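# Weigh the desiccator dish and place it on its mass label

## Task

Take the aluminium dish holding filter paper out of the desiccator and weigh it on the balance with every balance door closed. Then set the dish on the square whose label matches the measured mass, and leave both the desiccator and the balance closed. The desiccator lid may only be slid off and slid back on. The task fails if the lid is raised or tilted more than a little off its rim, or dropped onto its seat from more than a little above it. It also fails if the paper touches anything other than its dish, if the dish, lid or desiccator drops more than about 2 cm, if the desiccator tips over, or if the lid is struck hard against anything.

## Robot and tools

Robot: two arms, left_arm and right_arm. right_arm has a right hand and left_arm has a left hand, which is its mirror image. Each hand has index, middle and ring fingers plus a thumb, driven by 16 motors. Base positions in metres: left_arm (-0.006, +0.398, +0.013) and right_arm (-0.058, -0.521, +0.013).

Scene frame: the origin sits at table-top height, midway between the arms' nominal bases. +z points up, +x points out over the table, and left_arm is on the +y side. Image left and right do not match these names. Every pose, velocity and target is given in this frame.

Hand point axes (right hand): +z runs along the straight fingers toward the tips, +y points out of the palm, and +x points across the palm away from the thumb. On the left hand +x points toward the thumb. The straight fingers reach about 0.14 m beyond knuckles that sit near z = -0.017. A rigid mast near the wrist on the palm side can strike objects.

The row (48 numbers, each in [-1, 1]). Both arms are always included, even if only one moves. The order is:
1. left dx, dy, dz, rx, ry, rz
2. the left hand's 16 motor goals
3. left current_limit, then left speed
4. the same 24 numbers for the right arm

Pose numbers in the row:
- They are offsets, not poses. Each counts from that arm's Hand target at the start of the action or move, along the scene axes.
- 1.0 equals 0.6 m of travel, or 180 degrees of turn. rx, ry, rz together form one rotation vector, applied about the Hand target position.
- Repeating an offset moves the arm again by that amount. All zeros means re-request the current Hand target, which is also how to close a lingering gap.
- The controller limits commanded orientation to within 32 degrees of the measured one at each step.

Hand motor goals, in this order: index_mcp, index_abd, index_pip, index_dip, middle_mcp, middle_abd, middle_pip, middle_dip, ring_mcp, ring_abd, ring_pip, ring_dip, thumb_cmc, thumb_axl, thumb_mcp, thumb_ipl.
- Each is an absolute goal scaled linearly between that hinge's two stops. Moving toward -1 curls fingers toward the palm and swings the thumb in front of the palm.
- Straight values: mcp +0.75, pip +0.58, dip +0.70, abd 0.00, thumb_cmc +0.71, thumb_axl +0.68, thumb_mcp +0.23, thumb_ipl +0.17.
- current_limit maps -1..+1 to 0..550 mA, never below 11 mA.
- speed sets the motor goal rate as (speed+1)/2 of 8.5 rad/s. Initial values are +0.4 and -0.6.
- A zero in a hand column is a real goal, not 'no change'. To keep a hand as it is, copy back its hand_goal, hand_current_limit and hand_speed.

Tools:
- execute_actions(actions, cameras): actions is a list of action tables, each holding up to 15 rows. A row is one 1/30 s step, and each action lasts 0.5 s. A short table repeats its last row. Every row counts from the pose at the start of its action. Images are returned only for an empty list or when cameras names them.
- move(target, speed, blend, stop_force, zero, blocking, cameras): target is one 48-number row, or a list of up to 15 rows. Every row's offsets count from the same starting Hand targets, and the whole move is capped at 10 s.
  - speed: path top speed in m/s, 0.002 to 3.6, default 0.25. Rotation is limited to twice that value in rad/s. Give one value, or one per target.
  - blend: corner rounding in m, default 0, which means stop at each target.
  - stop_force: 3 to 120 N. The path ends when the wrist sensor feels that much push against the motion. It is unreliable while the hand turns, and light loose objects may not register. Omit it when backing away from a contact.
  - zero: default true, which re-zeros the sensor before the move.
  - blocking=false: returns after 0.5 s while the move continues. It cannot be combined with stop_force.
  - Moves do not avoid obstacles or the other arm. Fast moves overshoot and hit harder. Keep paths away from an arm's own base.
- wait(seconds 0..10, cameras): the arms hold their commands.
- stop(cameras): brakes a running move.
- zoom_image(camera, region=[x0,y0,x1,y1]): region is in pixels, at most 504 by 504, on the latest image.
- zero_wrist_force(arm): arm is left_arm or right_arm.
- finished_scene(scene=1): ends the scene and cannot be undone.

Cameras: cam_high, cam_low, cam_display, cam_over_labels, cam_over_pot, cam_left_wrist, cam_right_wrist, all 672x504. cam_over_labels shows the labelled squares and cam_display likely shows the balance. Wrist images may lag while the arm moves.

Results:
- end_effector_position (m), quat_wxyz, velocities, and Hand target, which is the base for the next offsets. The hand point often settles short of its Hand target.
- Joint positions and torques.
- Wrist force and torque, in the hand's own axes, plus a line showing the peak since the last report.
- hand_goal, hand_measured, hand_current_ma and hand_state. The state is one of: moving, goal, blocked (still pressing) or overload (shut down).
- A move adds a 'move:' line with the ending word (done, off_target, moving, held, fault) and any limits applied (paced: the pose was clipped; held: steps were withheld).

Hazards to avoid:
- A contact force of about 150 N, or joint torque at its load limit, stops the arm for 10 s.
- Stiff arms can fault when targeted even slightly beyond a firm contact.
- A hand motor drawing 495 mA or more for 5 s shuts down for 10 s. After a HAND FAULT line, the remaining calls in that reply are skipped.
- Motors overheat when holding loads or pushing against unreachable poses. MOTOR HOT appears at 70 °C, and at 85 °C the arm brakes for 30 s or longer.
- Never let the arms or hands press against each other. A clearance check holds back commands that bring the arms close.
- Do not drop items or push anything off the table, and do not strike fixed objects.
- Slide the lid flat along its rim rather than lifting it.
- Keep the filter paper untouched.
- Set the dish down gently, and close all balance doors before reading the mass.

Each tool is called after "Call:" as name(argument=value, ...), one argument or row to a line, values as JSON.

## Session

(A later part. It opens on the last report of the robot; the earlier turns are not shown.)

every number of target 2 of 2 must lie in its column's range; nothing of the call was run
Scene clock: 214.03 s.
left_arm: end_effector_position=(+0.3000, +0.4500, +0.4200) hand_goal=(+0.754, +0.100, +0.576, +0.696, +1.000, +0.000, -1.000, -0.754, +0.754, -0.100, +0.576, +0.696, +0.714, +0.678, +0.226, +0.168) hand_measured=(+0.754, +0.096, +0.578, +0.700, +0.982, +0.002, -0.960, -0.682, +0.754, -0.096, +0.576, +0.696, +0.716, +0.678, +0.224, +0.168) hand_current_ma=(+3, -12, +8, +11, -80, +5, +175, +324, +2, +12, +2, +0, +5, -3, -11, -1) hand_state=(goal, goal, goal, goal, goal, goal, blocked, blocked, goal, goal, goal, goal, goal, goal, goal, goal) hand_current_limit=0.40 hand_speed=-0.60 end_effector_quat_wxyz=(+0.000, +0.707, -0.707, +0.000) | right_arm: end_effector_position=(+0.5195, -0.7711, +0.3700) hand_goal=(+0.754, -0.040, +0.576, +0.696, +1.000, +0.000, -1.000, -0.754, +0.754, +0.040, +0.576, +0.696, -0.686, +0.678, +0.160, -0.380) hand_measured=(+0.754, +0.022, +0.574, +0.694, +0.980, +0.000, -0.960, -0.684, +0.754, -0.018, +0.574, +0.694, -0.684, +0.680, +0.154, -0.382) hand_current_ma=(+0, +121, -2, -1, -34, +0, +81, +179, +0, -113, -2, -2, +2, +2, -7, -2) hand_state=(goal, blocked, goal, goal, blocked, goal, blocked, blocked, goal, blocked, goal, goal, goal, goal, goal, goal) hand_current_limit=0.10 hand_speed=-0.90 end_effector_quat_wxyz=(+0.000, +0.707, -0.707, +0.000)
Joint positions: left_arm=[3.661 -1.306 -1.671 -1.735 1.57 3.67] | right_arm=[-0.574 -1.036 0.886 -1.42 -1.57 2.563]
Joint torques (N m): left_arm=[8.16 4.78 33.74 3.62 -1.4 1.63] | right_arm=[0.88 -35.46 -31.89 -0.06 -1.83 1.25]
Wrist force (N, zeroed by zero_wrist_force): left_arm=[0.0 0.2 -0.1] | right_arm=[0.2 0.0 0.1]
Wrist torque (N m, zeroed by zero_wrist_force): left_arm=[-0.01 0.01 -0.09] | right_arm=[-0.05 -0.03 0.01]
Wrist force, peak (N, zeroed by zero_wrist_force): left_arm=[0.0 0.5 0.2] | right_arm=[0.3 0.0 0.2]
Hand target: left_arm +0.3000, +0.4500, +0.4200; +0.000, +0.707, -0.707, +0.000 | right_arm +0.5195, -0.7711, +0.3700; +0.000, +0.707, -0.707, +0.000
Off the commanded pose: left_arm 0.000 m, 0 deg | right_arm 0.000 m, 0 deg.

Call:
move(
  target=[0,0,0,0,0,0, 0.754,0.1,0.576,0.696,0.97,0,-0.95,-0.66,0.754,-0.1,0.576,0.696,0.714,0.678,0.226,0.168,0.4,-0.6, -0.3,0.85,0.01,0,0,0, 0.754,-0.04,0.576,0.696,0.97,0,-0.95,-0.67,0.754,0.04,0.576,0.696,-0.686,0.678,0.16,-0.38,0.1,-0.9],
  speed=0.18,
  cameras=[],
)

Call:
move(
  target=[0,0,0,0,0,0, 0.754,0.1,0.576,0.696,0.97,0,-0.95,-0.66,0.754,-0.1,0.576,0.696,0.714,0.678,0.226,0.168,0.4,-0.6, -0.1425,0.45,0,0,0,0, 0.754,-0.04,0.576,0.696,0.97,0,-0.95,-0.67,0.754,0.04,0.576,0.696,-0.686,0.678,0.16,-0.38,0.1,-0.9],
  speed=0.15,
  cameras=["cam_right_wrist","cam_high","cam_low","cam_left_wrist"],
)

Call:
zoom_image(
  camera="cam_right_wrist",
  region=[160, 20, 460, 260],
)

Scene clock: 218.50 s.
left_arm: end_effector_position=(+0.3000, +0.4500, +0.4200) hand_goal=(+0.754, +0.100, +0.576, +0.696, +0.970, +0.000, -0.950, -0.660, +0.754, -0.100, +0.576, +0.696, +0.714, +0.678, +0.226, +0.168) hand_measured=(+0.754, +0.096, +0.578, +0.700, +0.970, +0.002, -0.944, -0.660, +0.754, -0.096, +0.576, +0.696, +0.716, +0.678, +0.224, +0.168) hand_current_ma=(+3, -12, +8, +11, -1, +5, +26, +0, +2, +12, +2, +0, +5, -3, -11, -1) hand_state=(goal, goal, goal, goal, goal, goal, goal, goal, goal, goal, goal, goal, goal, goal, goal, goal) hand_current_limit=0.40 hand_speed=-0.60 end_effector_quat_wxyz=(+0.000, +0.707, -0.707, +0.000) | right_arm: end_effector_position=(+0.3396, -0.2612, +0.3760) hand_goal=(+0.754, -0.040, +0.576, +0.696, +0.970, +0.000, -0.950, -0.670, +0.754, +0.040, +0.576, +0.696, -0.686, +0.678, +0.160, -0.380) hand_measured=(+0.754, +0.022, +0.574, +0.694, +0.970, +0.000, -0.946, -0.672, +0.754, -0.018, +0.574, +0.694, -0.684, +0.680, +0.154, -0.382) hand_current_ma=(+0, +121, -2, -1, +0, +0, +3, -1, +0, -113, -2, -2, +1, +2, -7, -2) hand_state=(goal, blocked, goal, goal, goal, goal, goal, goal, goal, blocked, goal, goal, goal, goal, goal, goal) hand_current_limit=0.10 hand_speed=-0.90 end_effector_quat_wxyz=(+0.000, +0.707, -0.707, +0.000)
Joint positions: left_arm=[3.661 -1.306 -1.671 -1.735 1.57 3.67] | right_arm=[0.209 -1.503 1.487 -1.555 -1.57 3.347]
Joint torques (N m): left_arm=[8.69 5.29 34.1 2.71 -1.42 1.58] | right_arm=[11.07 -15.59 -32.01 -0.03 -1.92 1.33]
Wrist force (N, zeroed by zero_wrist_force): left_arm=[0.1 0.3 0.2] | right_arm=[0.0 0.0 0.0]
Wrist torque (N m, zeroed by zero_wrist_force): left_arm=[-0.02 0.00 -0.08] | right_arm=[-0.06 0.01 -0.20]
Wrist force, peak (N, zeroed by zero_wrist_force): left_arm=[-0.4 0.6 0.2] | right_arm=[1.3 -0.4 0.0]
Hand target: left_arm +0.3000, +0.4500, +0.4200; +0.000, +0.707, -0.707, +0.000 | right_arm +0.3395, -0.2611, +0.3760; +0.000, +0.707, -0.707, +0.000
Off the commanded pose: left_arm 0.000 m, 0 deg | right_arm 0.000 m, 0 deg.
move: done
No camera images: "cameras" was empty.

Scene clock: 221.07 s.
left_arm: end_effector_position=(+0.3000, +0.4500, +0.4200) hand_goal=(+0.754, +0.100, +0.576, +0.696, +0.970, +0.000, -0.950, -0.660, +0.754, -0.100, +0.576, +0.696, +0.714, +0.678, +0.226, +0.168) hand_measured=(+0.754, +0.096, +0.578, +0.700, +0.970, +0.002, -0.944, -0.660, +0.754, -0.096, +0.576, +0.696, +0.716, +0.678, +0.224, +0.168) hand_current_ma=(+3, -12, +8, +11, -1, +5, +26, +0, +2, +12, +2, +0, +5, -3, -11, -1) hand_state=(goal, goal, goal, goal, goal, goal, goal, goal, goal, goal, goal, goal, goal, goal, goal, goal) hand_current_limit=0.40 hand_speed=-0.60 end_effector_quat_wxyz=(+0.000, +0.707, -0.707, +0.000) | right_arm: end_effector_position=(+0.2541, +0.0088, +0.3760) hand_goal=(+0.754, -0.040, +0.576, +0.696, +0.970, +0.000, -0.950, -0.670, +0.754, +0.040, +0.576, +0.696, -0.686, +0.678, +0.160, -0.380) hand_measured=(+0.754, +0.022, +0.574, +0.694, +0.970, +0.000, -0.946, -0.672, +0.754, -0.018, +0.574, +0.694, -0.684, +0.680, +0.154, -0.382) hand_current_ma=(+0, +121, -2, -1, +0, +0, +3, -1, +0, -113, -2, -2, +1, +2, -7, -2) hand_state=(goal, blocked, goal, goal, goal, goal, goal, goal, goal, blocked, goal, goal, goal, goal, goal, goal) hand_current_limit=0.10 hand_speed=-0.90 end_effector_quat_wxyz=(+0.000, +0.707, -0.707, +0.000)
Joint positions: left_arm=[3.661 -1.306 -1.671 -1.735 1.57 3.67] | right_arm=[0.702 -1.238 1.165 -1.498 -1.571 3.839]
Joint torques (N m): left_arm=[8.58 4.24 33.71 2.16 -1.38 1.66] | right_arm=[11.45 -27.05 -33.41 -0.19 -1.96 1.46]
Wrist force (N, zeroed by zero_wrist_force): left_arm=[0.0 0.4 0.0] | right_arm=[-0.1 0.0 0.0]
Wrist torque (N m, zeroed by zero_wrist_force): left_arm=[0.01 0.01 -0.09] | right_arm=[-0.07 0.03 -0.23]
Wrist force, peak (N, zeroed by zero_wrist_force): left_arm=[-0.6 0.5 0.3] | right_arm=[0.9 -0.4 0.0]
Hand target: left_arm +0.3000, +0.4500, +0.4200; +0.000, +0.707, -0.707, +0.000 | right_arm +0.2540, +0.0089, +0.3760; +0.000, +0.707, -0.707, +0.000
Off the commanded pose: left_arm 0.000 m, 0 deg | right_arm 0.000 m, 0 deg.
move: done
camera_calibration:
cam_left_wrist: T_world_to_cam=[[0.666128, 0.745837, -0.00102545, -0.564046], [0.485724, -0.43277, 0.759462, -0.325804], [0.565991, -0.506397, -0.650551, 0.456775], [0, 0, 0, 1]] pos_world=[0.275447, 0.510997, 0.544013]
cam_right_wrist: T_world_to_cam=[[-0.60878, 0.793275, 0.0101154, 0.181384], [0.572221, 0.430235, 0.698185, -0.447173], [0.5495, 0.430829, -0.715846, 0.257008], [0, 0, 0, 1]] pos_world=[0.225079, -0.0622249, 0.494353]
Images, in order (width x height): cam_high 672x504, cam_low 672x504, cam_left_wrist 672x504, cam_right_wrist 672x504.

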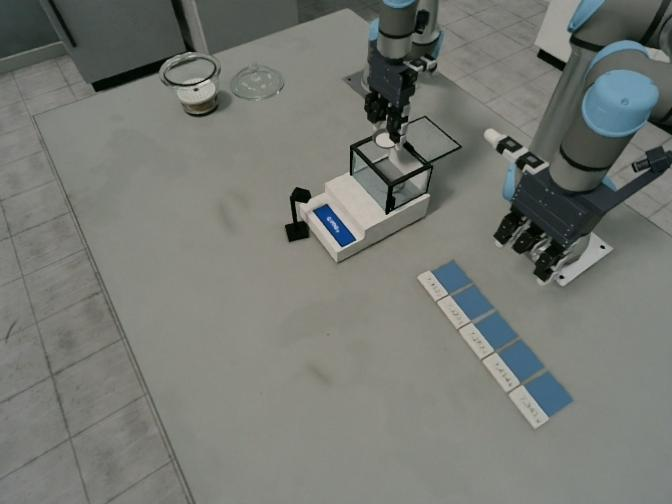

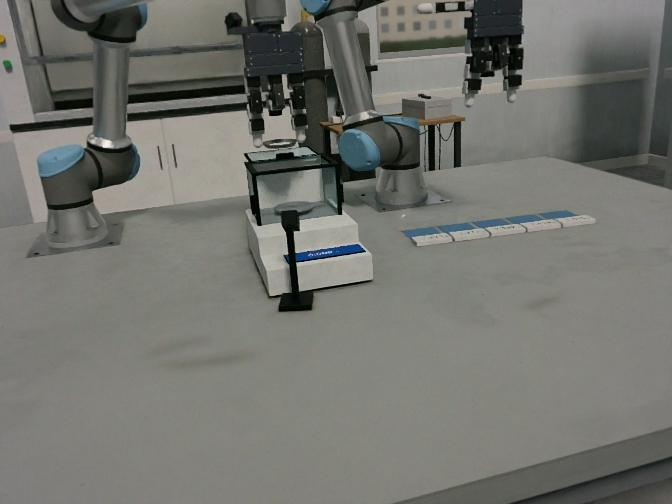

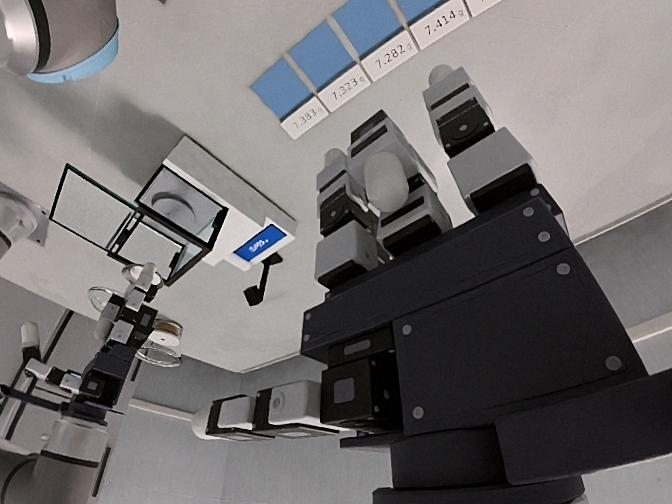

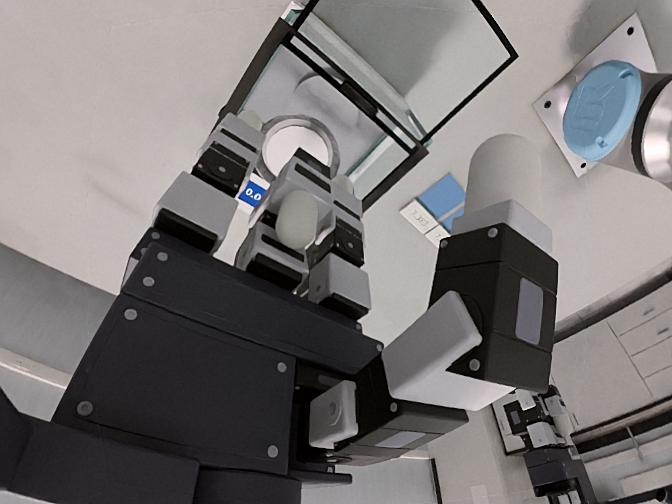

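Scaled by 1.680 from the camera's 672x504 image, which has a finer 960x720 frame.

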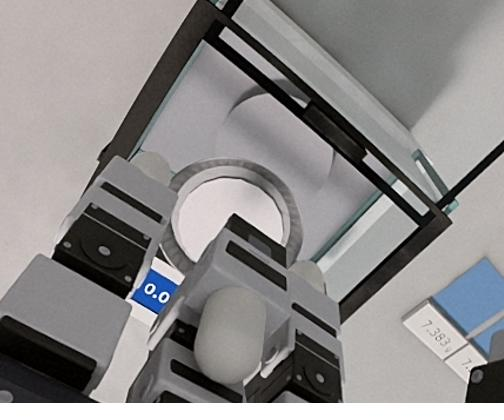

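Call:
move(
  target=[0,0,0,0,0,0, 0.754,0.1,0.576,0.696,0.97,0,-0.95,-0.66,0.754,-0.1,0.576,0.696,0.714,0.678,0.226,0.168,0.4,-0.6, -0.0033,0.031,0,0,0,0, 0.754,-0.04,0.576,0.696,0.97,0,-0.95,-0.67,0.754,0.04,0.576,0.696,-0.686,0.678,0.16,-0.38,0.1,-0.9],
  speed=0.1,
  cameras=[],
)

Call:
zero_wrist_force(
  arm="right_arm",
)

Call:
move(
  target=[0,0,0,0,0,0, 0.754,0.1,0.576,0.696,0.97,0,-0.95,-0.66,0.754,-0.1,0.576,0.696,0.714,0.678,0.226,0.168,0.4,-0.6, 0,0,-0.2033,0,0,0, 0.754,-0.04,0.576,0.696,0.97,0,-0.95,-0.67,0.754,0.04,0.576,0.696,-0.686,0.678,0.16,-0.38,0.1,-0.9],
  speed=0.04,
  stop_force=3,
  cameras=["cam_right_wrist","cam_high","cam_low","cam_display"],
)

Call:
zoom_image(
  camera="cam_right_wrist",
  region=[160, 20, 460, 260],
)

Call:
zoom_image(
  camera="cam_display",
  region=[130, 0, 490, 200],
)

Scene clock: 224.43 s.
left_arm: end_effector_position=(+0.3000, +0.4500, +0.4200) hand_goal=(+0.754, +0.100, +0.576, +0.696, +0.970, +0.000, -0.950, -0.660, +0.754, -0.100, +0.576, +0.696, +0.714, +0.678, +0.226, +0.168) hand_measured=(+0.754, +0.096, +0.578, +0.700, +0.970, +0.002, -0.944, -0.660, +0.754, -0.096, +0.576, +0.696, +0.716, +0.678, +0.224, +0.168) hand_current_ma=(+3, -12, +8, +11, -1, +5, +26, +0, +2, +12, +2, +0, +5, -3, -11, -1) hand_state=(goal, goal, goal, goal, goal, goal, goal, goal, goal, goal, goal, goal, goal, goal, goal, goal) hand_current_limit=0.40 hand_speed=-0.60 end_effector_quat_wxyz=(+0.000, +0.707, -0.707, +0.000) | right_arm: end_effector_position=(+0.2521, +0.0274, +0.3760) hand_goal=(+0.754, -0.040, +0.576, +0.696, +0.970, +0.000, -0.950, -0.670, +0.754, +0.040, +0.576, +0.696, -0.686, +0.678, +0.160, -0.380) hand_measured=(+0.754, +0.022, +0.574, +0.694, +0.970, +0.000, -0.946, -0.672, +0.754, -0.018, +0.574, +0.694, -0.684, +0.680, +0.154, -0.382) hand_current_ma=(+0, +121, -2, -1, +0, +0, +3, -1, +0, -113, -2, -2, +1, +2, -7, -2) hand_state=(goal, blocked, goal, goal, goal, goal, goal, goal, goal, blocked, goal, goal, goal, goal, goal, goal) hand_current_limit=0.10 hand_speed=-0.90 end_effector_quat_wxyz=(+0.000, +0.707, -0.707, +0.000)
Joint positions: left_arm=[3.661 -1.306 -1.671 -1.735 1.57 3.67] | right_arm=[0.726 -1.203 1.116 -1.485 -1.571 3.864]
Joint torques (N m): left_arm=[8.65 4.09 34.49 1.47 -1.4 1.74] | right_arm=[12.12 -28.77 -32.56 -0.09 1.42 1.39]
Wrist force (N, zeroed by zero_wrist_force): left_arm=[0.1 0.4 0.6] | right_arm=[-0.1 0.1 0.0]
Wrist torque (N m, zeroed by zero_wrist_force): left_arm=[-0.04 0.01 -0.08] | right_arm=[-0.06 0.04 -0.23]
Wrist force, peak (N, zeroed by zero_wrist_force): left_arm=[0.1 0.4 0.6] | right_arm=[-0.4 -0.2 0.0]
Hand target: left_arm +0.3000, +0.4500, +0.4200; +0.000, +0.707, -0.707, +0.000 | right_arm +0.2521, +0.0275, +0.3760; +0.000, +0.707, -0.707, +0.000
Off the commanded pose: left_arm 0.000 m, 0 deg | right_arm 0.000 m, 0 deg.
move: done
No camera images: "cameras" was empty.

Wrist force sensor zeroed.

Scene clock: 228.60 s.
left_arm: end_effector_position=(+0.3000, +0.4500, +0.4200) hand_goal=(+0.754, +0.100, +0.576, +0.696, +0.970, +0.000, -0.950, -0.660, +0.754, -0.100, +0.576, +0.696, +0.714, +0.678, +0.226, +0.168) hand_measured=(+0.754, +0.096, +0.578, +0.700, +0.970, +0.002, -0.944, -0.660, +0.754, -0.096, +0.576, +0.696, +0.716, +0.678, +0.224, +0.168) hand_current_ma=(+3, -12, +8, +11, -1, +5, +26, +0, +2, +12, +2, +0, +5, -3, -11, -1) hand_state=(goal, goal, goal, goal, goal, goal, goal, goal, goal, goal, goal, goal, goal, goal, goal, goal) hand_current_limit=0.40 hand_speed=-0.60 end_effector_quat_wxyz=(+0.000, +0.707, -0.707, +0.000) | right_arm: end_effector_position=(+0.2521, +0.0275, +0.2541) hand_goal=(+0.754, -0.040, +0.576, +0.696, +0.970, +0.000, -0.950, -0.670, +0.754, +0.040, +0.576, +0.696, -0.686, +0.678, +0.160, -0.380) hand_measured=(+0.754, +0.022, +0.574, +0.694, +0.970, +0.000, -0.946, -0.672, +0.754, -0.018, +0.574, +0.694, -0.684, +0.680, +0.154, -0.382) hand_current_ma=(+0, +121, -2, -1, +0, +0, +3, -1, +0, -113, -2, -2, +1, +2, -7, -2) hand_state=(goal, blocked, goal, goal, goal, goal, goal, goal, goal, blocked, goal, goal, goal, goal, goal, goal) hand_current_limit=0.10 hand_speed=-0.90 end_effector_quat_wxyz=(+0.000, +0.707, -0.707, +0.000)
Joint positions: left_arm=[3.661 -1.306 -1.671 -1.735 1.57 3.67] | right_arm=[0.726 -1.182 1.401 -1.789 -1.571 3.864]
Joint torques (N m): left_arm=[8.28 3.63 34.11 1.33 -1.43 1.44] | right_arm=[-4.34 -29.42 -16.63 -4.44 1.72 1.43]
Wrist force (N, zeroed by zero_wrist_force): left_arm=[0.0 0.2 0.1] | right_arm=[0.1 -0.2 -0.1]
Wrist torque (N m, zeroed by zero_wrist_force): left_arm=[-0.02 0.01 -0.08] | right_arm=[-0.01 -0.03 -0.01]
Wrist force, peak (N, zeroed by zero_wrist_force): left_arm=[-0.5 0.2 0.4] | right_arm=[0.0 -0.5 -0.2]
Hand target: left_arm +0.3000, +0.4500, +0.4200; +0.000, +0.707, -0.707, +0.000 | right_arm +0.2521, +0.0275, +0.2541; +0.000, +0.707, -0.707, +0.000
Off the commanded pose: left_arm 0.000 m, 0 deg | right_arm 0.000 m, 0 deg.
move: done
camera_calibration:
cam_right_wrist: T_world_to_cam=[[-0.60878, 0.793275, 0.0101154, 0.166487], [0.572221, 0.430235, 0.698185, -0.368938], [0.5495, 0.430829, -0.715846, 0.162674], [0, 0, 0, 1]] pos_world=[0.223079, -0.0434249, 0.372353]
Images, in order (width x height): cam_high 672x504, cam_low 672x504, cam_display 672x504, cam_right_wrist 672x504.

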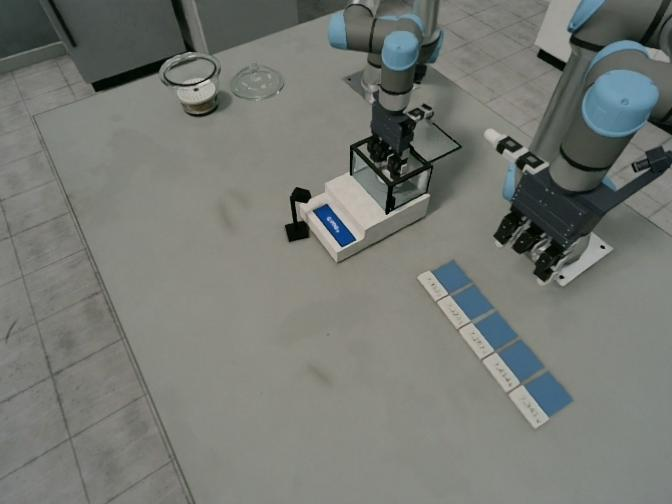

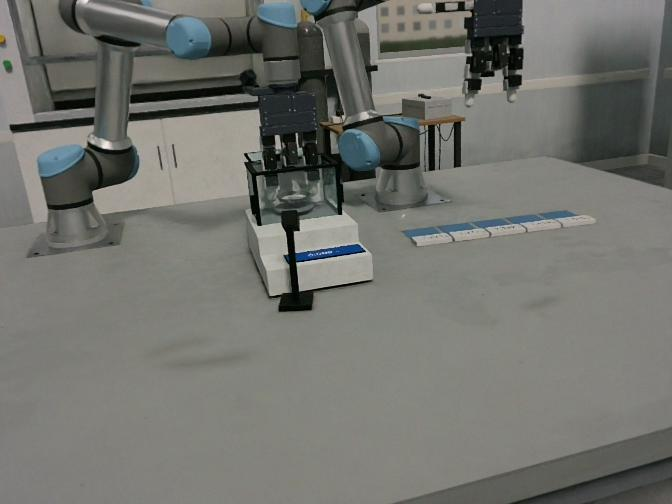

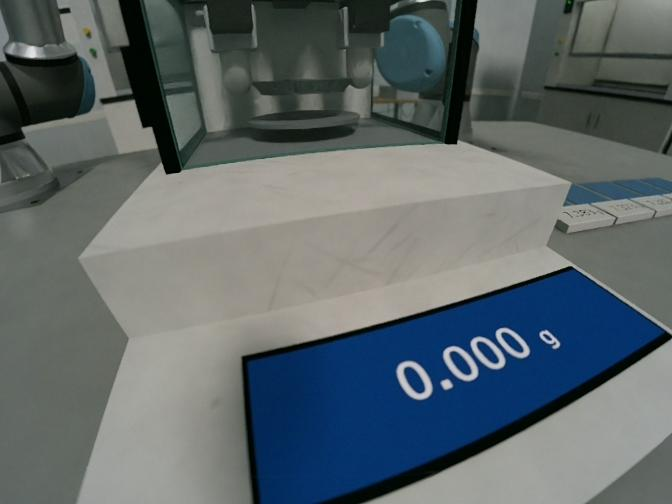

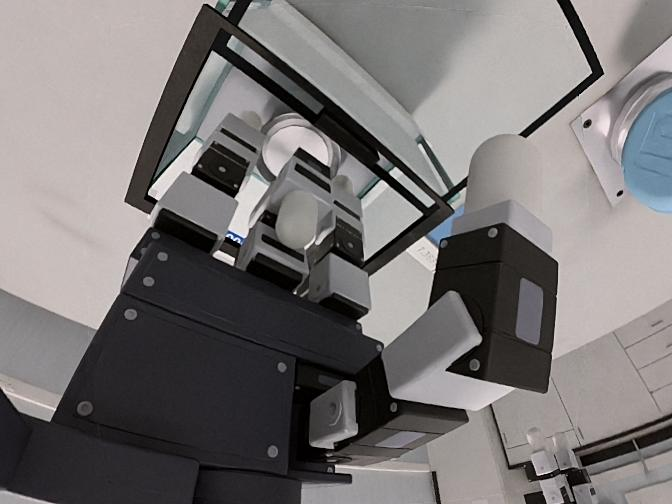

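Scaled by 1.680 from the camera's 672x504 image, which has a finer 960x720 frame.

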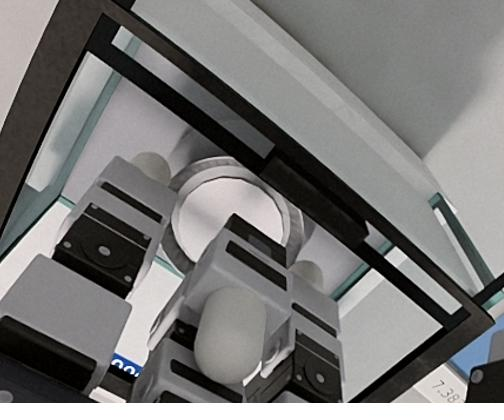

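Scaled by 1.400.

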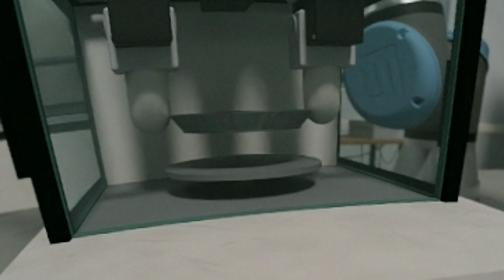

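Call:
move(
  target=[0,0,0,0,0,0, 0.754,0.1,0.576,0.696,0.97,0,-0.95,-0.66,0.754,-0.1,0.576,0.696,0.714,0.678,0.226,0.168,0.4,-0.6, 0,0,-0.0233,0,0,0, 0.754,-0.04,0.576,0.696,0.97,0,-0.95,-0.67,0.754,0.04,0.576,0.696,-0.686,0.678,0.16,-0.38,0.1,-0.9],
  speed=0.02,
  stop_force=3,
  cameras=["cam_display"],
)

Call:
zoom_image(
  camera="cam_display",
  region=[200, 40, 430, 170],
)

Scene clock: 230.90 s.
left_arm: end_effector_position=(+0.3000, +0.4500, +0.4200) hand_goal=(+0.754, +0.100, +0.576, +0.696, +0.970, +0.000, -0.950, -0.660, +0.754, -0.100, +0.576, +0.696, +0.714, +0.678, +0.226, +0.168) hand_measured=(+0.754, +0.096, +0.578, +0.700, +0.970, +0.002, -0.944, -0.660, +0.754, -0.096, +0.576, +0.696, +0.716, +0.678, +0.224, +0.168) hand_current_ma=(+3, -12, +8, +11, -1, +5, +26, +0, +2, +12, +2, +0, +5, -3, -11, -1) hand_state=(goal, goal, goal, goal, goal, goal, goal, goal, goal, goal, goal, goal, goal, goal, goal, goal) hand_current_limit=0.40 hand_speed=-0.60 end_effector_quat_wxyz=(+0.000, +0.707, -0.707, +0.000) | right_arm: end_effector_position=(+0.2521, +0.0275, +0.2401) hand_goal=(+0.754, -0.040, +0.576, +0.696, +0.970, +0.000, -0.950, -0.670, +0.754, +0.040, +0.576, +0.696, -0.686, +0.678, +0.160, -0.380) hand_measured=(+0.754, +0.022, +0.574, +0.694, +0.970, +0.000, -0.946, -0.672, +0.754, -0.018, +0.574, +0.694, -0.684, +0.680, +0.154, -0.382) hand_current_ma=(+0, +121, -2, -1, +0, +0, +3, -1, +0, -113, -2, -2, +1, +2, -7, -2) hand_state=(goal, blocked, goal, goal, goal, goal, goal, goal, goal, blocked, goal, goal, goal, goal, goal, goal) hand_current_limit=0.10 hand_speed=-0.90 end_effector_quat_wxyz=(+0.000, +0.707, -0.707, +0.000)
Joint positions: left_arm=[3.661 -1.306 -1.671 -1.735 1.57 3.67] | right_arm=[0.726 -1.175 1.426 -1.823 -1.571 3.864]
Joint torques (N m): left_arm=[8.21 4.76 34.02 1.26 -1.55 1.51] | right_arm=[-4 -29.51 -17.25 -4.54 0.81 1.06]
Wrist force (N, zeroed by zero_wrist_force): left_arm=[-0.2 0.4 0.0] | right_arm=[0.2 -0.3 -0.1]
Wrist torque (N m, zeroed by zero_wrist_force): left_arm=[0.00 0.03 -0.11] | right_arm=[-0.01 -0.04 -0.01]
Wrist force, peak (N, zeroed by zero_wrist_force): left_arm=[-0.2 0.6 0.1] | right_arm=[0.2 -0.5 -0.3]
Hand target: left_arm +0.3000, +0.4500, +0.4200; +0.000, +0.707, -0.707, +0.000 | right_arm +0.2521, +0.0275, +0.2401; +0.000, +0.707, -0.707, +0.000
Off the commanded pose: left_arm 0.000 m, 0 deg | right_arm 0.000 m, 0 deg.
move: done
Images, in order (width x height): cam_display 672x504.

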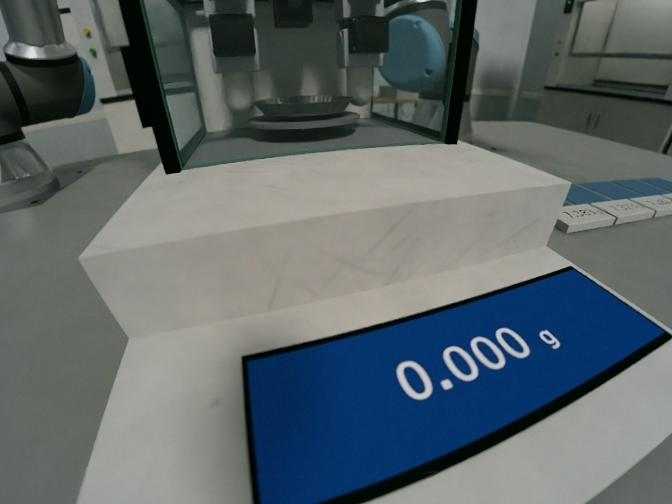

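Scaled by 2.191.

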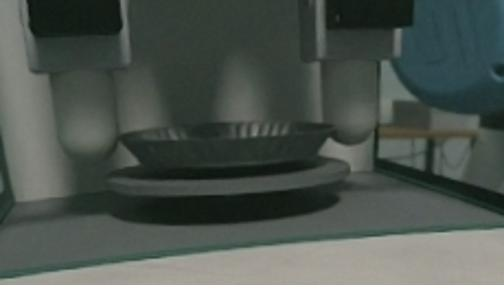

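Call:
move(
  target=[0,0,0,0,0,0, 0.754,0.1,0.576,0.696,0.97,0,-0.95,-0.66,0.754,-0.1,0.576,0.696,0.714,0.678,0.226,0.168,0.4,-0.6, 0,0,-0.0083,0,0,0, 0.754,-0.04,0.576,0.696,0.97,0,-0.95,-0.67,0.754,0.04,0.576,0.696,-0.686,0.678,0.16,-0.38,0.1,-0.9],
  speed=0.01,
  stop_force=3,
  cameras=["cam_display"],
)

Call:
zoom_image(
  camera="cam_display",
  region=[200, 40, 430, 170],
)

Scene clock: 232.90 s.
left_arm: end_effector_position=(+0.3000, +0.4500, +0.4200) hand_goal=(+0.754, +0.100, +0.576, +0.696, +0.970, +0.000, -0.950, -0.660, +0.754, -0.100, +0.576, +0.696, +0.714, +0.678, +0.226, +0.168) hand_measured=(+0.754, +0.096, +0.578, +0.700, +0.970, +0.002, -0.944, -0.660, +0.754, -0.096, +0.576, +0.696, +0.716, +0.678, +0.224, +0.168) hand_current_ma=(+3, -12, +8, +11, -1, +5, +26, +0, +2, +12, +2, +0, +5, -3, -11, -1) hand_state=(goal, goal, goal, goal, goal, goal, goal, goal, goal, goal, goal, goal, goal, goal, goal, goal) hand_current_limit=0.40 hand_speed=-0.60 end_effector_quat_wxyz=(+0.000, +0.707, -0.707, +0.000) | right_arm: end_effector_position=(+0.2521, +0.0275, +0.2351) hand_goal=(+0.754, -0.040, +0.576, +0.696, +0.970, +0.000, -0.950, -0.670, +0.754, +0.040, +0.576, +0.696, -0.686, +0.678, +0.160, -0.380) hand_measured=(+0.754, +0.022, +0.574, +0.694, +0.970, +0.000, -0.946, -0.672, +0.754, -0.018, +0.574, +0.694, -0.684, +0.680, +0.154, -0.382) hand_current_ma=(+0, +121, -2, -1, +0, +0, +3, -1, +0, -113, -2, -2, +1, +2, -7, -2) hand_state=(goal, blocked, goal, goal, goal, goal, goal, goal, goal, blocked, goal, goal, goal, goal, goal, goal) hand_current_limit=0.10 hand_speed=-0.90 end_effector_quat_wxyz=(+0.000, +0.707, -0.707, +0.000)
Joint positions: left_arm=[3.661 -1.306 -1.671 -1.735 1.57 3.67] | right_arm=[0.726 -1.172 1.435 -1.835 -1.571 3.864]
Joint torques (N m): left_arm=[7.85 4.7 33.89 1.37 -1.52 1.49] | right_arm=[-4.28 -28.53 -16.57 -4.48 0.69 1.02]
Wrist force (N, zeroed by zero_wrist_force): left_arm=[-0.1 0.2 0.0] | right_arm=[0.2 -0.3 -1.4]
Wrist torque (N m, zeroed by zero_wrist_force): left_arm=[-0.01 0.01 -0.09] | right_arm=[0.08 -0.02 0.00]
Wrist force, peak (N, zeroed by zero_wrist_force): left_arm=[-0.5 0.6 0.1] | right_arm=[0.5 -0.2 -1.7]
Hand target: left_arm +0.3000, +0.4500, +0.4200; +0.000, +0.707, -0.707, +0.000 | right_arm +0.2521, +0.0275, +0.2351; +0.000, +0.707, -0.707, +0.000
Off the commanded pose: left_arm 0.000 m, 0 deg | right_arm 0.000 m, 0 deg.
move: done
Images, in order (width x height): cam_display 672x504.

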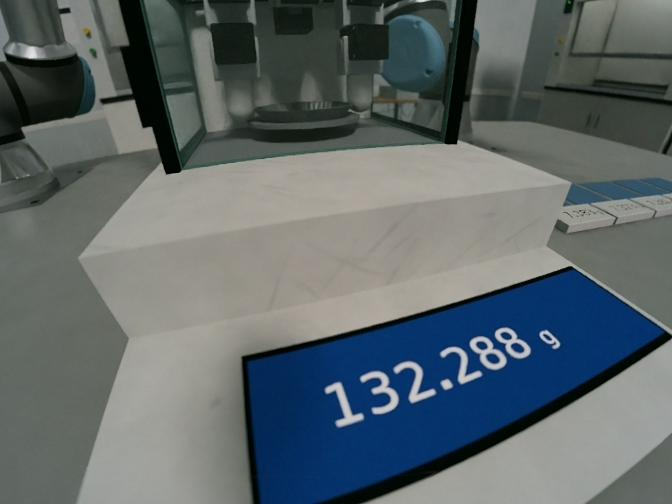

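Scaled by 2.191.

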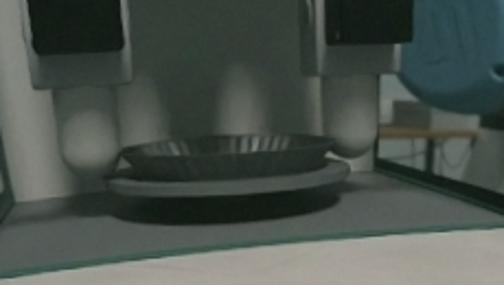

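Call:
move(
  target=[0,0,0,0,0,0, 0.754,0.1,0.576,0.696,0.97,0,-0.95,-0.66,0.754,-0.1,0.576,0.696,0.714,0.678,0.226,0.168,0.4,-0.6, 0,0,0.0008,0,0,0, 0.754,-0.04,0.576,0.696,0.97,0,-0.95,-0.67,0.754,0.04,0.576,0.696,-0.686,0.678,0.16,-0.38,0.1,-0.9],
  speed=0.01,
  cameras=["cam_display"],
)

Scene clock: 233.93 s.
left_arm: end_effector_position=(+0.3000, +0.4500, +0.4200) hand_goal=(+0.754, +0.100, +0.576, +0.696, +0.970, +0.000, -0.950, -0.660, +0.754, -0.100, +0.576, +0.696, +0.714, +0.678, +0.226, +0.168) hand_measured=(+0.754, +0.096, +0.578, +0.700, +0.970, +0.002, -0.944, -0.660, +0.754, -0.096, +0.576, +0.696, +0.716, +0.678, +0.224, +0.168) hand_current_ma=(+3, -12, +8, +11, -1, +5, +26, +0, +2, +12, +2, +0, +5, -3, -11, -1) hand_state=(goal, goal, goal, goal, goal, goal, goal, goal, goal, goal, goal, goal, goal, goal, goal, goal) hand_current_limit=0.40 hand_speed=-0.60 end_effector_quat_wxyz=(+0.000, +0.707, -0.707, +0.000) | right_arm: end_effector_position=(+0.2521, +0.0275, +0.2355) hand_goal=(+0.754, -0.040, +0.576, +0.696, +0.970, +0.000, -0.950, -0.670, +0.754, +0.040, +0.576, +0.696, -0.686, +0.678, +0.160, -0.380) hand_measured=(+0.754, +0.022, +0.574, +0.694, +0.970, +0.000, -0.946, -0.672, +0.754, -0.018, +0.574, +0.694, -0.684, +0.680, +0.154, -0.382) hand_current_ma=(+0, +121, -2, -1, +0, +0, +3, -1, +0, -113, -2, -2, +1, +2, -7, -2) hand_state=(goal, blocked, goal, goal, goal, goal, goal, goal, goal, blocked, goal, goal, goal, goal, goal, goal) hand_current_limit=0.10 hand_speed=-0.90 end_effector_quat_wxyz=(+0.000, +0.707, -0.707, +0.000)
Joint positions: left_arm=[3.661 -1.306 -1.671 -1.735 1.57 3.67] | right_arm=[0.726 -1.172 1.434 -1.834 -1.571 3.864]
Joint torques (N m): left_arm=[8.28 4.31 33.6 1.28 -1.51 1.5] | right_arm=[-4.34 -55.5 -31.51 -0.12 0.64 1.09]
Wrist force (N, zeroed by zero_wrist_force): left_arm=[0.0 0.1 0.4] | right_arm=[0.4 -0.2 -0.3]
Wrist torque (N m, zeroed by zero_wrist_force): left_arm=[-0.06 0.01 -0.08] | right_arm=[0.00 -0.05 0.01]
Wrist force, peak (N, zeroed by zero_wrist_force): left_arm=[-0.3 0.4 0.2] | right_arm=[0.5 0.0 -1.6]
Hand target: left_arm +0.3000, +0.4500, +0.4200; +0.000, +0.707, -0.707, +0.000 | right_arm +0.2521, +0.0275, +0.2356; +0.000, +0.707, -0.707, +0.000
Off the commanded pose: left_arm 0.000 m, 0 deg | right_arm 0.000 m, 0 deg.
move: done
Images, in order (width x height): cam_display 672x504.

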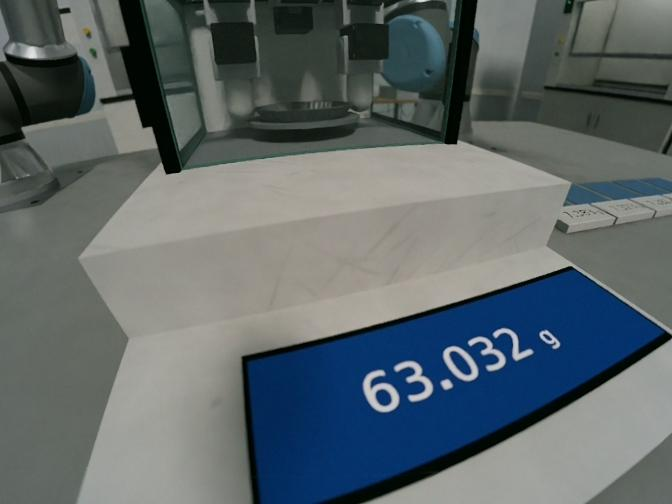

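Call:
move(
  target=[
    [0,0,0,0,0,0, 0.754,0.1,0.576,0.696,0.97,0,-0.95,-0.66,0.754,-0.1,0.576,0.696,0.714,0.678,0.226,0.168,0.4,-0.6, 0,0,0.0004,0,0,0, 0.754,0.022,0.576,0.696,0.97,0,-0.95,-0.67,0.754,-0.02,0.576,0.696,-0.686,0.678,0.16,-0.38,0.1,-0.97],
    [0,0,0,0,0,0, 0.754,0.1,0.576,0.696,0.97,0,-0.95,-0.66,0.754,-0.1,0.576,0.696,0.714,0.678,0.226,0.168,0.4,-0.6, 0,0,0.0004,0,0,0, 0.754,0.12,0.576,0.696,0.97,0,-0.95,-0.67,0.754,-0.12,0.576,0.696,-0.686,0.678,0.16,-0.38,0.1,-0.95],
  ],
  speed=0.01,
  cameras=["cam_display","cam_right_wrist"],
)

Call:
zoom_image(
  camera="cam_display",
  region=[200, 40, 430, 170],
)

Call:
zoom_image(
  camera="cam_right_wrist",
  region=[200, 60, 400, 240],
)

Scene clock: 236.00 s.
left_arm: end_effector_position=(+0.3000, +0.4500, +0.4200) hand_goal=(+0.754, +0.100, +0.576, +0.696, +0.970, +0.000, -0.950, -0.660, +0.754, -0.100, +0.576, +0.696, +0.714, +0.678, +0.226, +0.168) hand_measured=(+0.754, +0.096, +0.578, +0.700, +0.970, +0.002, -0.944, -0.660, +0.754, -0.096, +0.576, +0.696, +0.716, +0.678, +0.224, +0.168) hand_current_ma=(+3, -12, +8, +11, -1, +5, +26, +0, +2, +12, +2, +0, +5, -3, -11, -1) hand_state=(goal, goal, goal, goal, goal, goal, goal, goal, goal, goal, goal, goal, goal, goal, goal, goal) hand_current_limit=0.40 hand_speed=-0.60 end_effector_quat_wxyz=(+0.000, +0.707, -0.707, +0.000) | right_arm: end_effector_position=(+0.2521, +0.0275, +0.2358) hand_goal=(+0.754, +0.120, +0.576, +0.696, +0.970, +0.000, -0.950, -0.670, +0.754, -0.120, +0.576, +0.696, -0.686, +0.678, +0.160, -0.380) hand_measured=(+0.754, +0.116, +0.574, +0.694, +0.970, +0.000, -0.946, -0.672, +0.754, -0.116, +0.574, +0.694, -0.684, +0.680, +0.154, -0.382) hand_current_ma=(+0, -3, -2, -1, +0, +0, +3, -1, +0, +2, -2, -2, +1, +2, -7, -2) hand_state=(goal, goal, goal, goal, goal, goal, goal, goal, goal, goal, goal, goal, goal, goal, goal, goal) hand_current_limit=0.10 hand_speed=-0.95 end_effector_quat_wxyz=(+0.000, +0.707, -0.707, +0.000)
Joint positions: left_arm=[3.661 -1.306 -1.671 -1.735 1.57 3.67] | right_arm=[0.726 -1.172 1.434 -1.833 -1.571 3.864]
Joint torques (N m): left_arm=[8.24 4.39 34.42 1.44 -1.59 1.54] | right_arm=[-4.69 -54.49 -31.35 -0.01 0.6 1.17]
Wrist force (N, zeroed by zero_wrist_force): left_arm=[0.1 0.2 0.3] | right_arm=[0.2 -0.3 -0.3]
Wrist torque (N m, zeroed by zero_wrist_force): left_arm=[-0.05 0.00 -0.08] | right_arm=[-0.01 -0.04 0.00]
Wrist force, peak (N, zeroed by zero_wrist_force): left_arm=[-0.3 0.5 0.5] | right_arm=[0.5 -0.4 -0.2]
Hand target: left_arm +0.3000, +0.4500, +0.4200; +0.000, +0.707, -0.707, +0.000 | right_arm +0.2521, +0.0275, +0.2358; +0.000, +0.707, -0.707, +0.000
Off the commanded pose: left_arm 0.000 m, 0 deg | right_arm 0.000 m, 0 deg.
move: done
camera_calibration:
cam_right_wrist: T_world_to_cam=[[-0.60878, 0.793275, 0.0101154, 0.166671], [0.572221, 0.430235, 0.698185, -0.356231], [0.5495, 0.430829, -0.715846, 0.149646], [0, 0, 0, 1]] pos_world=[0.223079, -0.0434249, 0.354153]
Images, in order (width x height): cam_display 672x504, cam_right_wrist 672x504.

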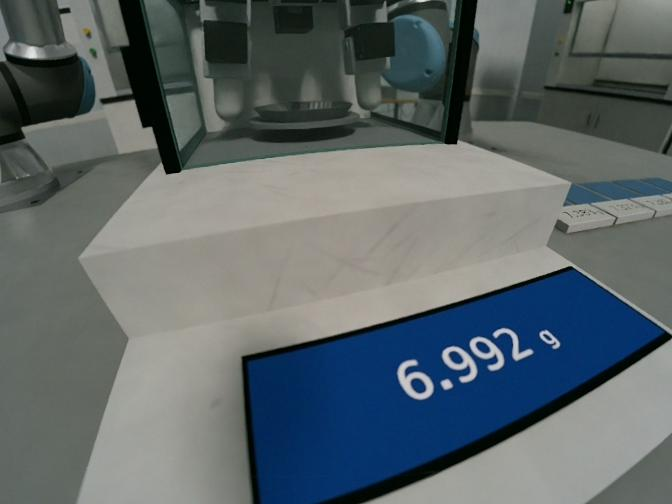

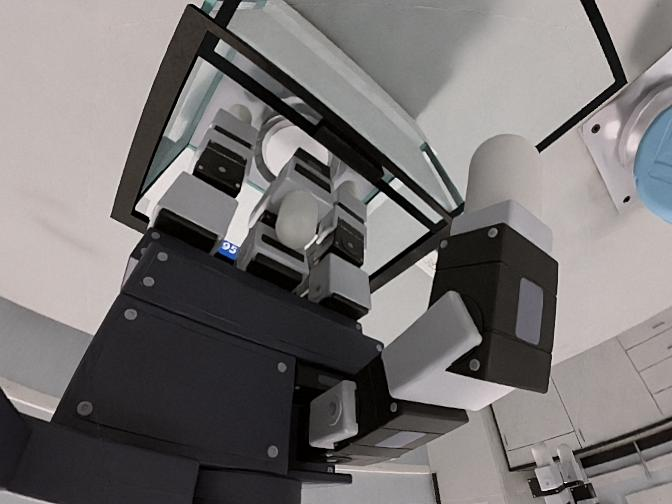

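Scaled by 2.191.

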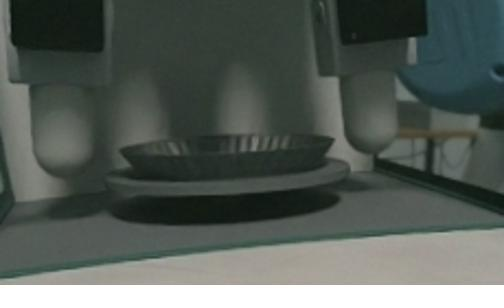

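Scaled by 2.520 from the camera's 672x504 image, which has a finer 960x720 frame.

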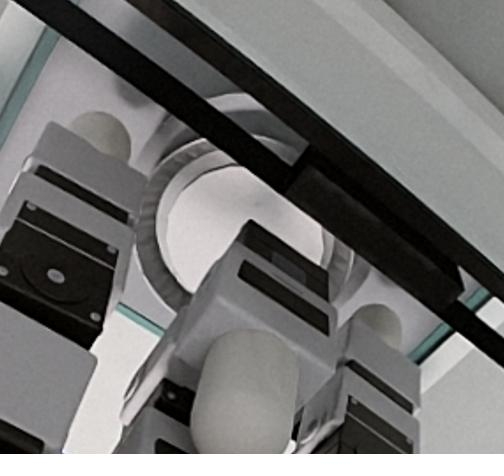

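Call:
move(
  target=[
    [0,0,0,0,0,0, 0.754,0.1,0.576,0.696,0.97,0,-0.95,-0.66,0.754,-0.1,0.576,0.696,0.714,0.678,0.226,0.168,0.4,-0.6, 0,0,0.257,0,0,0, 0.754,0.12,0.576,0.696,0.97,0,-0.95,-0.67,0.754,-0.12,0.576,0.696,-0.686,0.678,0.16,-0.38,0.1,-0.7],
    [-0.235,-0.35,0,0,0,0, 0.754,0.1,0.576,0.696,0.97,0,-0.95,-0.66,0.754,-0.1,0.576,0.696,0.714,0.678,0.226,0.168,0.4,-0.6, 0.08,-0.88,0.257,0,0,0, 0.754,0.12,0.576,0.696,0.97,0,-0.95,-0.67,0.754,-0.12,0.576,0.696,-0.686,0.678,0.16,-0.38,0.1,-0.7],
  ],
  speed=[0.08,0.25],
  cameras=["cam_left_wrist","cam_display","cam_high"],
)

Call:
zoom_image(
  camera="cam_left_wrist",
  region=[150, 20, 450, 280],
)

Scene clock: 242.83 s.
left_arm: end_effector_position=(+0.1590, +0.2400, +0.4200) hand_goal=(+0.754, +0.100, +0.576, +0.696, +0.970, +0.000, -0.950, -0.660, +0.754, -0.100, +0.576, +0.696, +0.714, +0.678, +0.226, +0.168) hand_measured=(+0.754, +0.096, +0.578, +0.700, +0.970, +0.002, -0.944, -0.660, +0.754, -0.096, +0.576, +0.696, +0.716, +0.678, +0.224, +0.168) hand_current_ma=(+3, -12, +8, +11, -1, +5, +26, +0, +2, +12, +2, +0, +5, -3, -11, -1) hand_state=(goal, goal, goal, goal, goal, goal, goal, goal, goal, goal, goal, goal, goal, goal, goal, goal) hand_current_limit=0.40 hand_speed=-0.60 end_effector_quat_wxyz=(+0.000, +0.707, -0.707, +0.000) | right_arm: end_effector_position=(+0.3000, -0.5003, +0.3900) hand_goal=(+0.754, +0.120, +0.576, +0.696, +0.970, +0.000, -0.950, -0.670, +0.754, -0.120, +0.576, +0.696, -0.686, +0.678, +0.160, -0.380) hand_measured=(+0.754, +0.116, +0.574, +0.694, +0.970, +0.000, -0.946, -0.672, +0.754, -0.116, +0.574, +0.694, -0.684, +0.680, +0.154, -0.382) hand_current_ma=(+0, -2, -2, -1, +0, +0, +3, -1, +0, +2, -2, -2, +1, +2, -7, -2) hand_state=(goal, goal, goal, goal, goal, goal, goal, goal, goal, goal, goal, goal, goal, goal, goal, goal) hand_current_limit=0.10 hand_speed=-0.70 end_effector_quat_wxyz=(+0.000, +0.707, -0.707, +0.000)
Joint positions: left_arm=[3.123 -1.017 -1.833 -1.862 1.571 3.132] | right_arm=[-0.307 -1.733 1.669 -1.507 -1.57 2.83]
Joint torques (N m): left_arm=[-7.93 -7.99 33.78 3.42 1.2 -1.94] | right_arm=[-8.82 -4.41 -32.13 -4.33 2.12 -2.23]
Wrist force (N, zeroed by zero_wrist_force): left_arm=[-0.3 0.4 -0.1] | right_arm=[-0.1 0.3 0.3]
Wrist torque (N m, zeroed by zero_wrist_force): left_arm=[0.01 0.03 -0.04] | right_arm=[0.04 -0.01 0.22]
Wrist force, peak (N, zeroed by zero_wrist_force): left_arm=[0.3 1.0 0.1] | right_arm=[1.3 0.0 0.3]
Hand target: left_arm +0.1590, +0.2400, +0.4200; +0.000, +0.707, -0.707, +0.000 | right_arm +0.3001, -0.5005, +0.3900; +0.000, +0.707, -0.707, +0.000
Off the commanded pose: left_arm 0.000 m, 0 deg | right_arm 0.000 m, 0 deg.
move: done
camera_calibration:
cam_left_wrist: T_world_to_cam=[[0.66617, 0.745799, -0.00107438, -0.313605], [0.4857, -0.432747, 0.75949, -0.348223], [0.565962, -0.506471, -0.650518, 0.430239], [0, 0, 0, 1]] pos_world=[0.134547, 0.301098, 0.544013]
Images, in order (width x height): cam_high 672x504, cam_display 672x504, cam_left_wrist 672x504.

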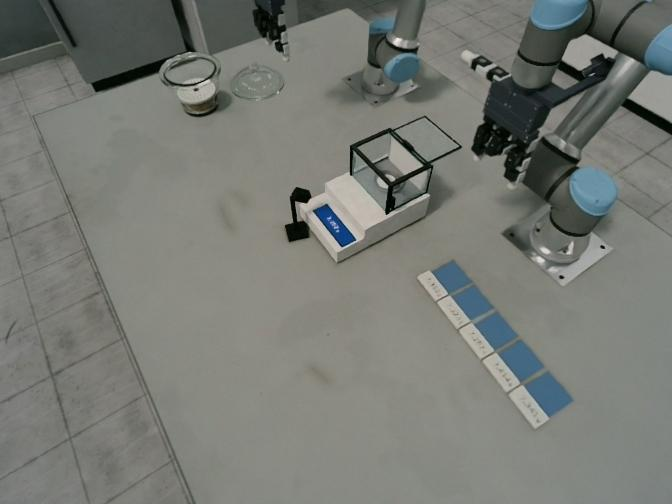

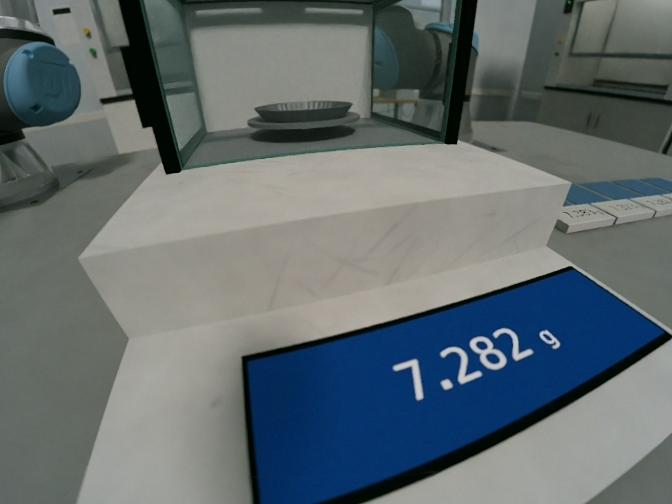

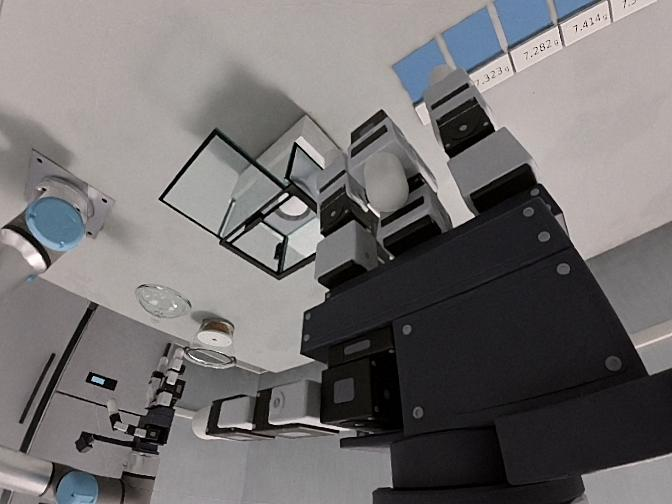

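Scaled by 1.680 from the camera's 672x504 image, which has a finer 960x720 frame.

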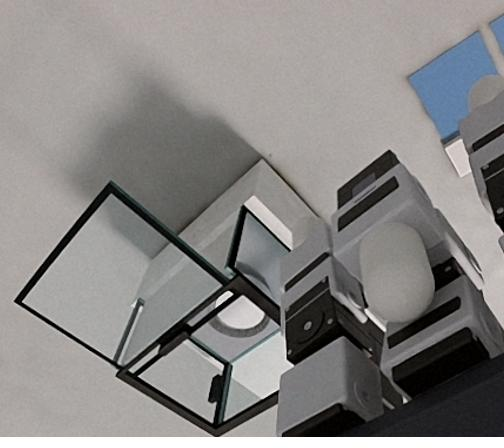

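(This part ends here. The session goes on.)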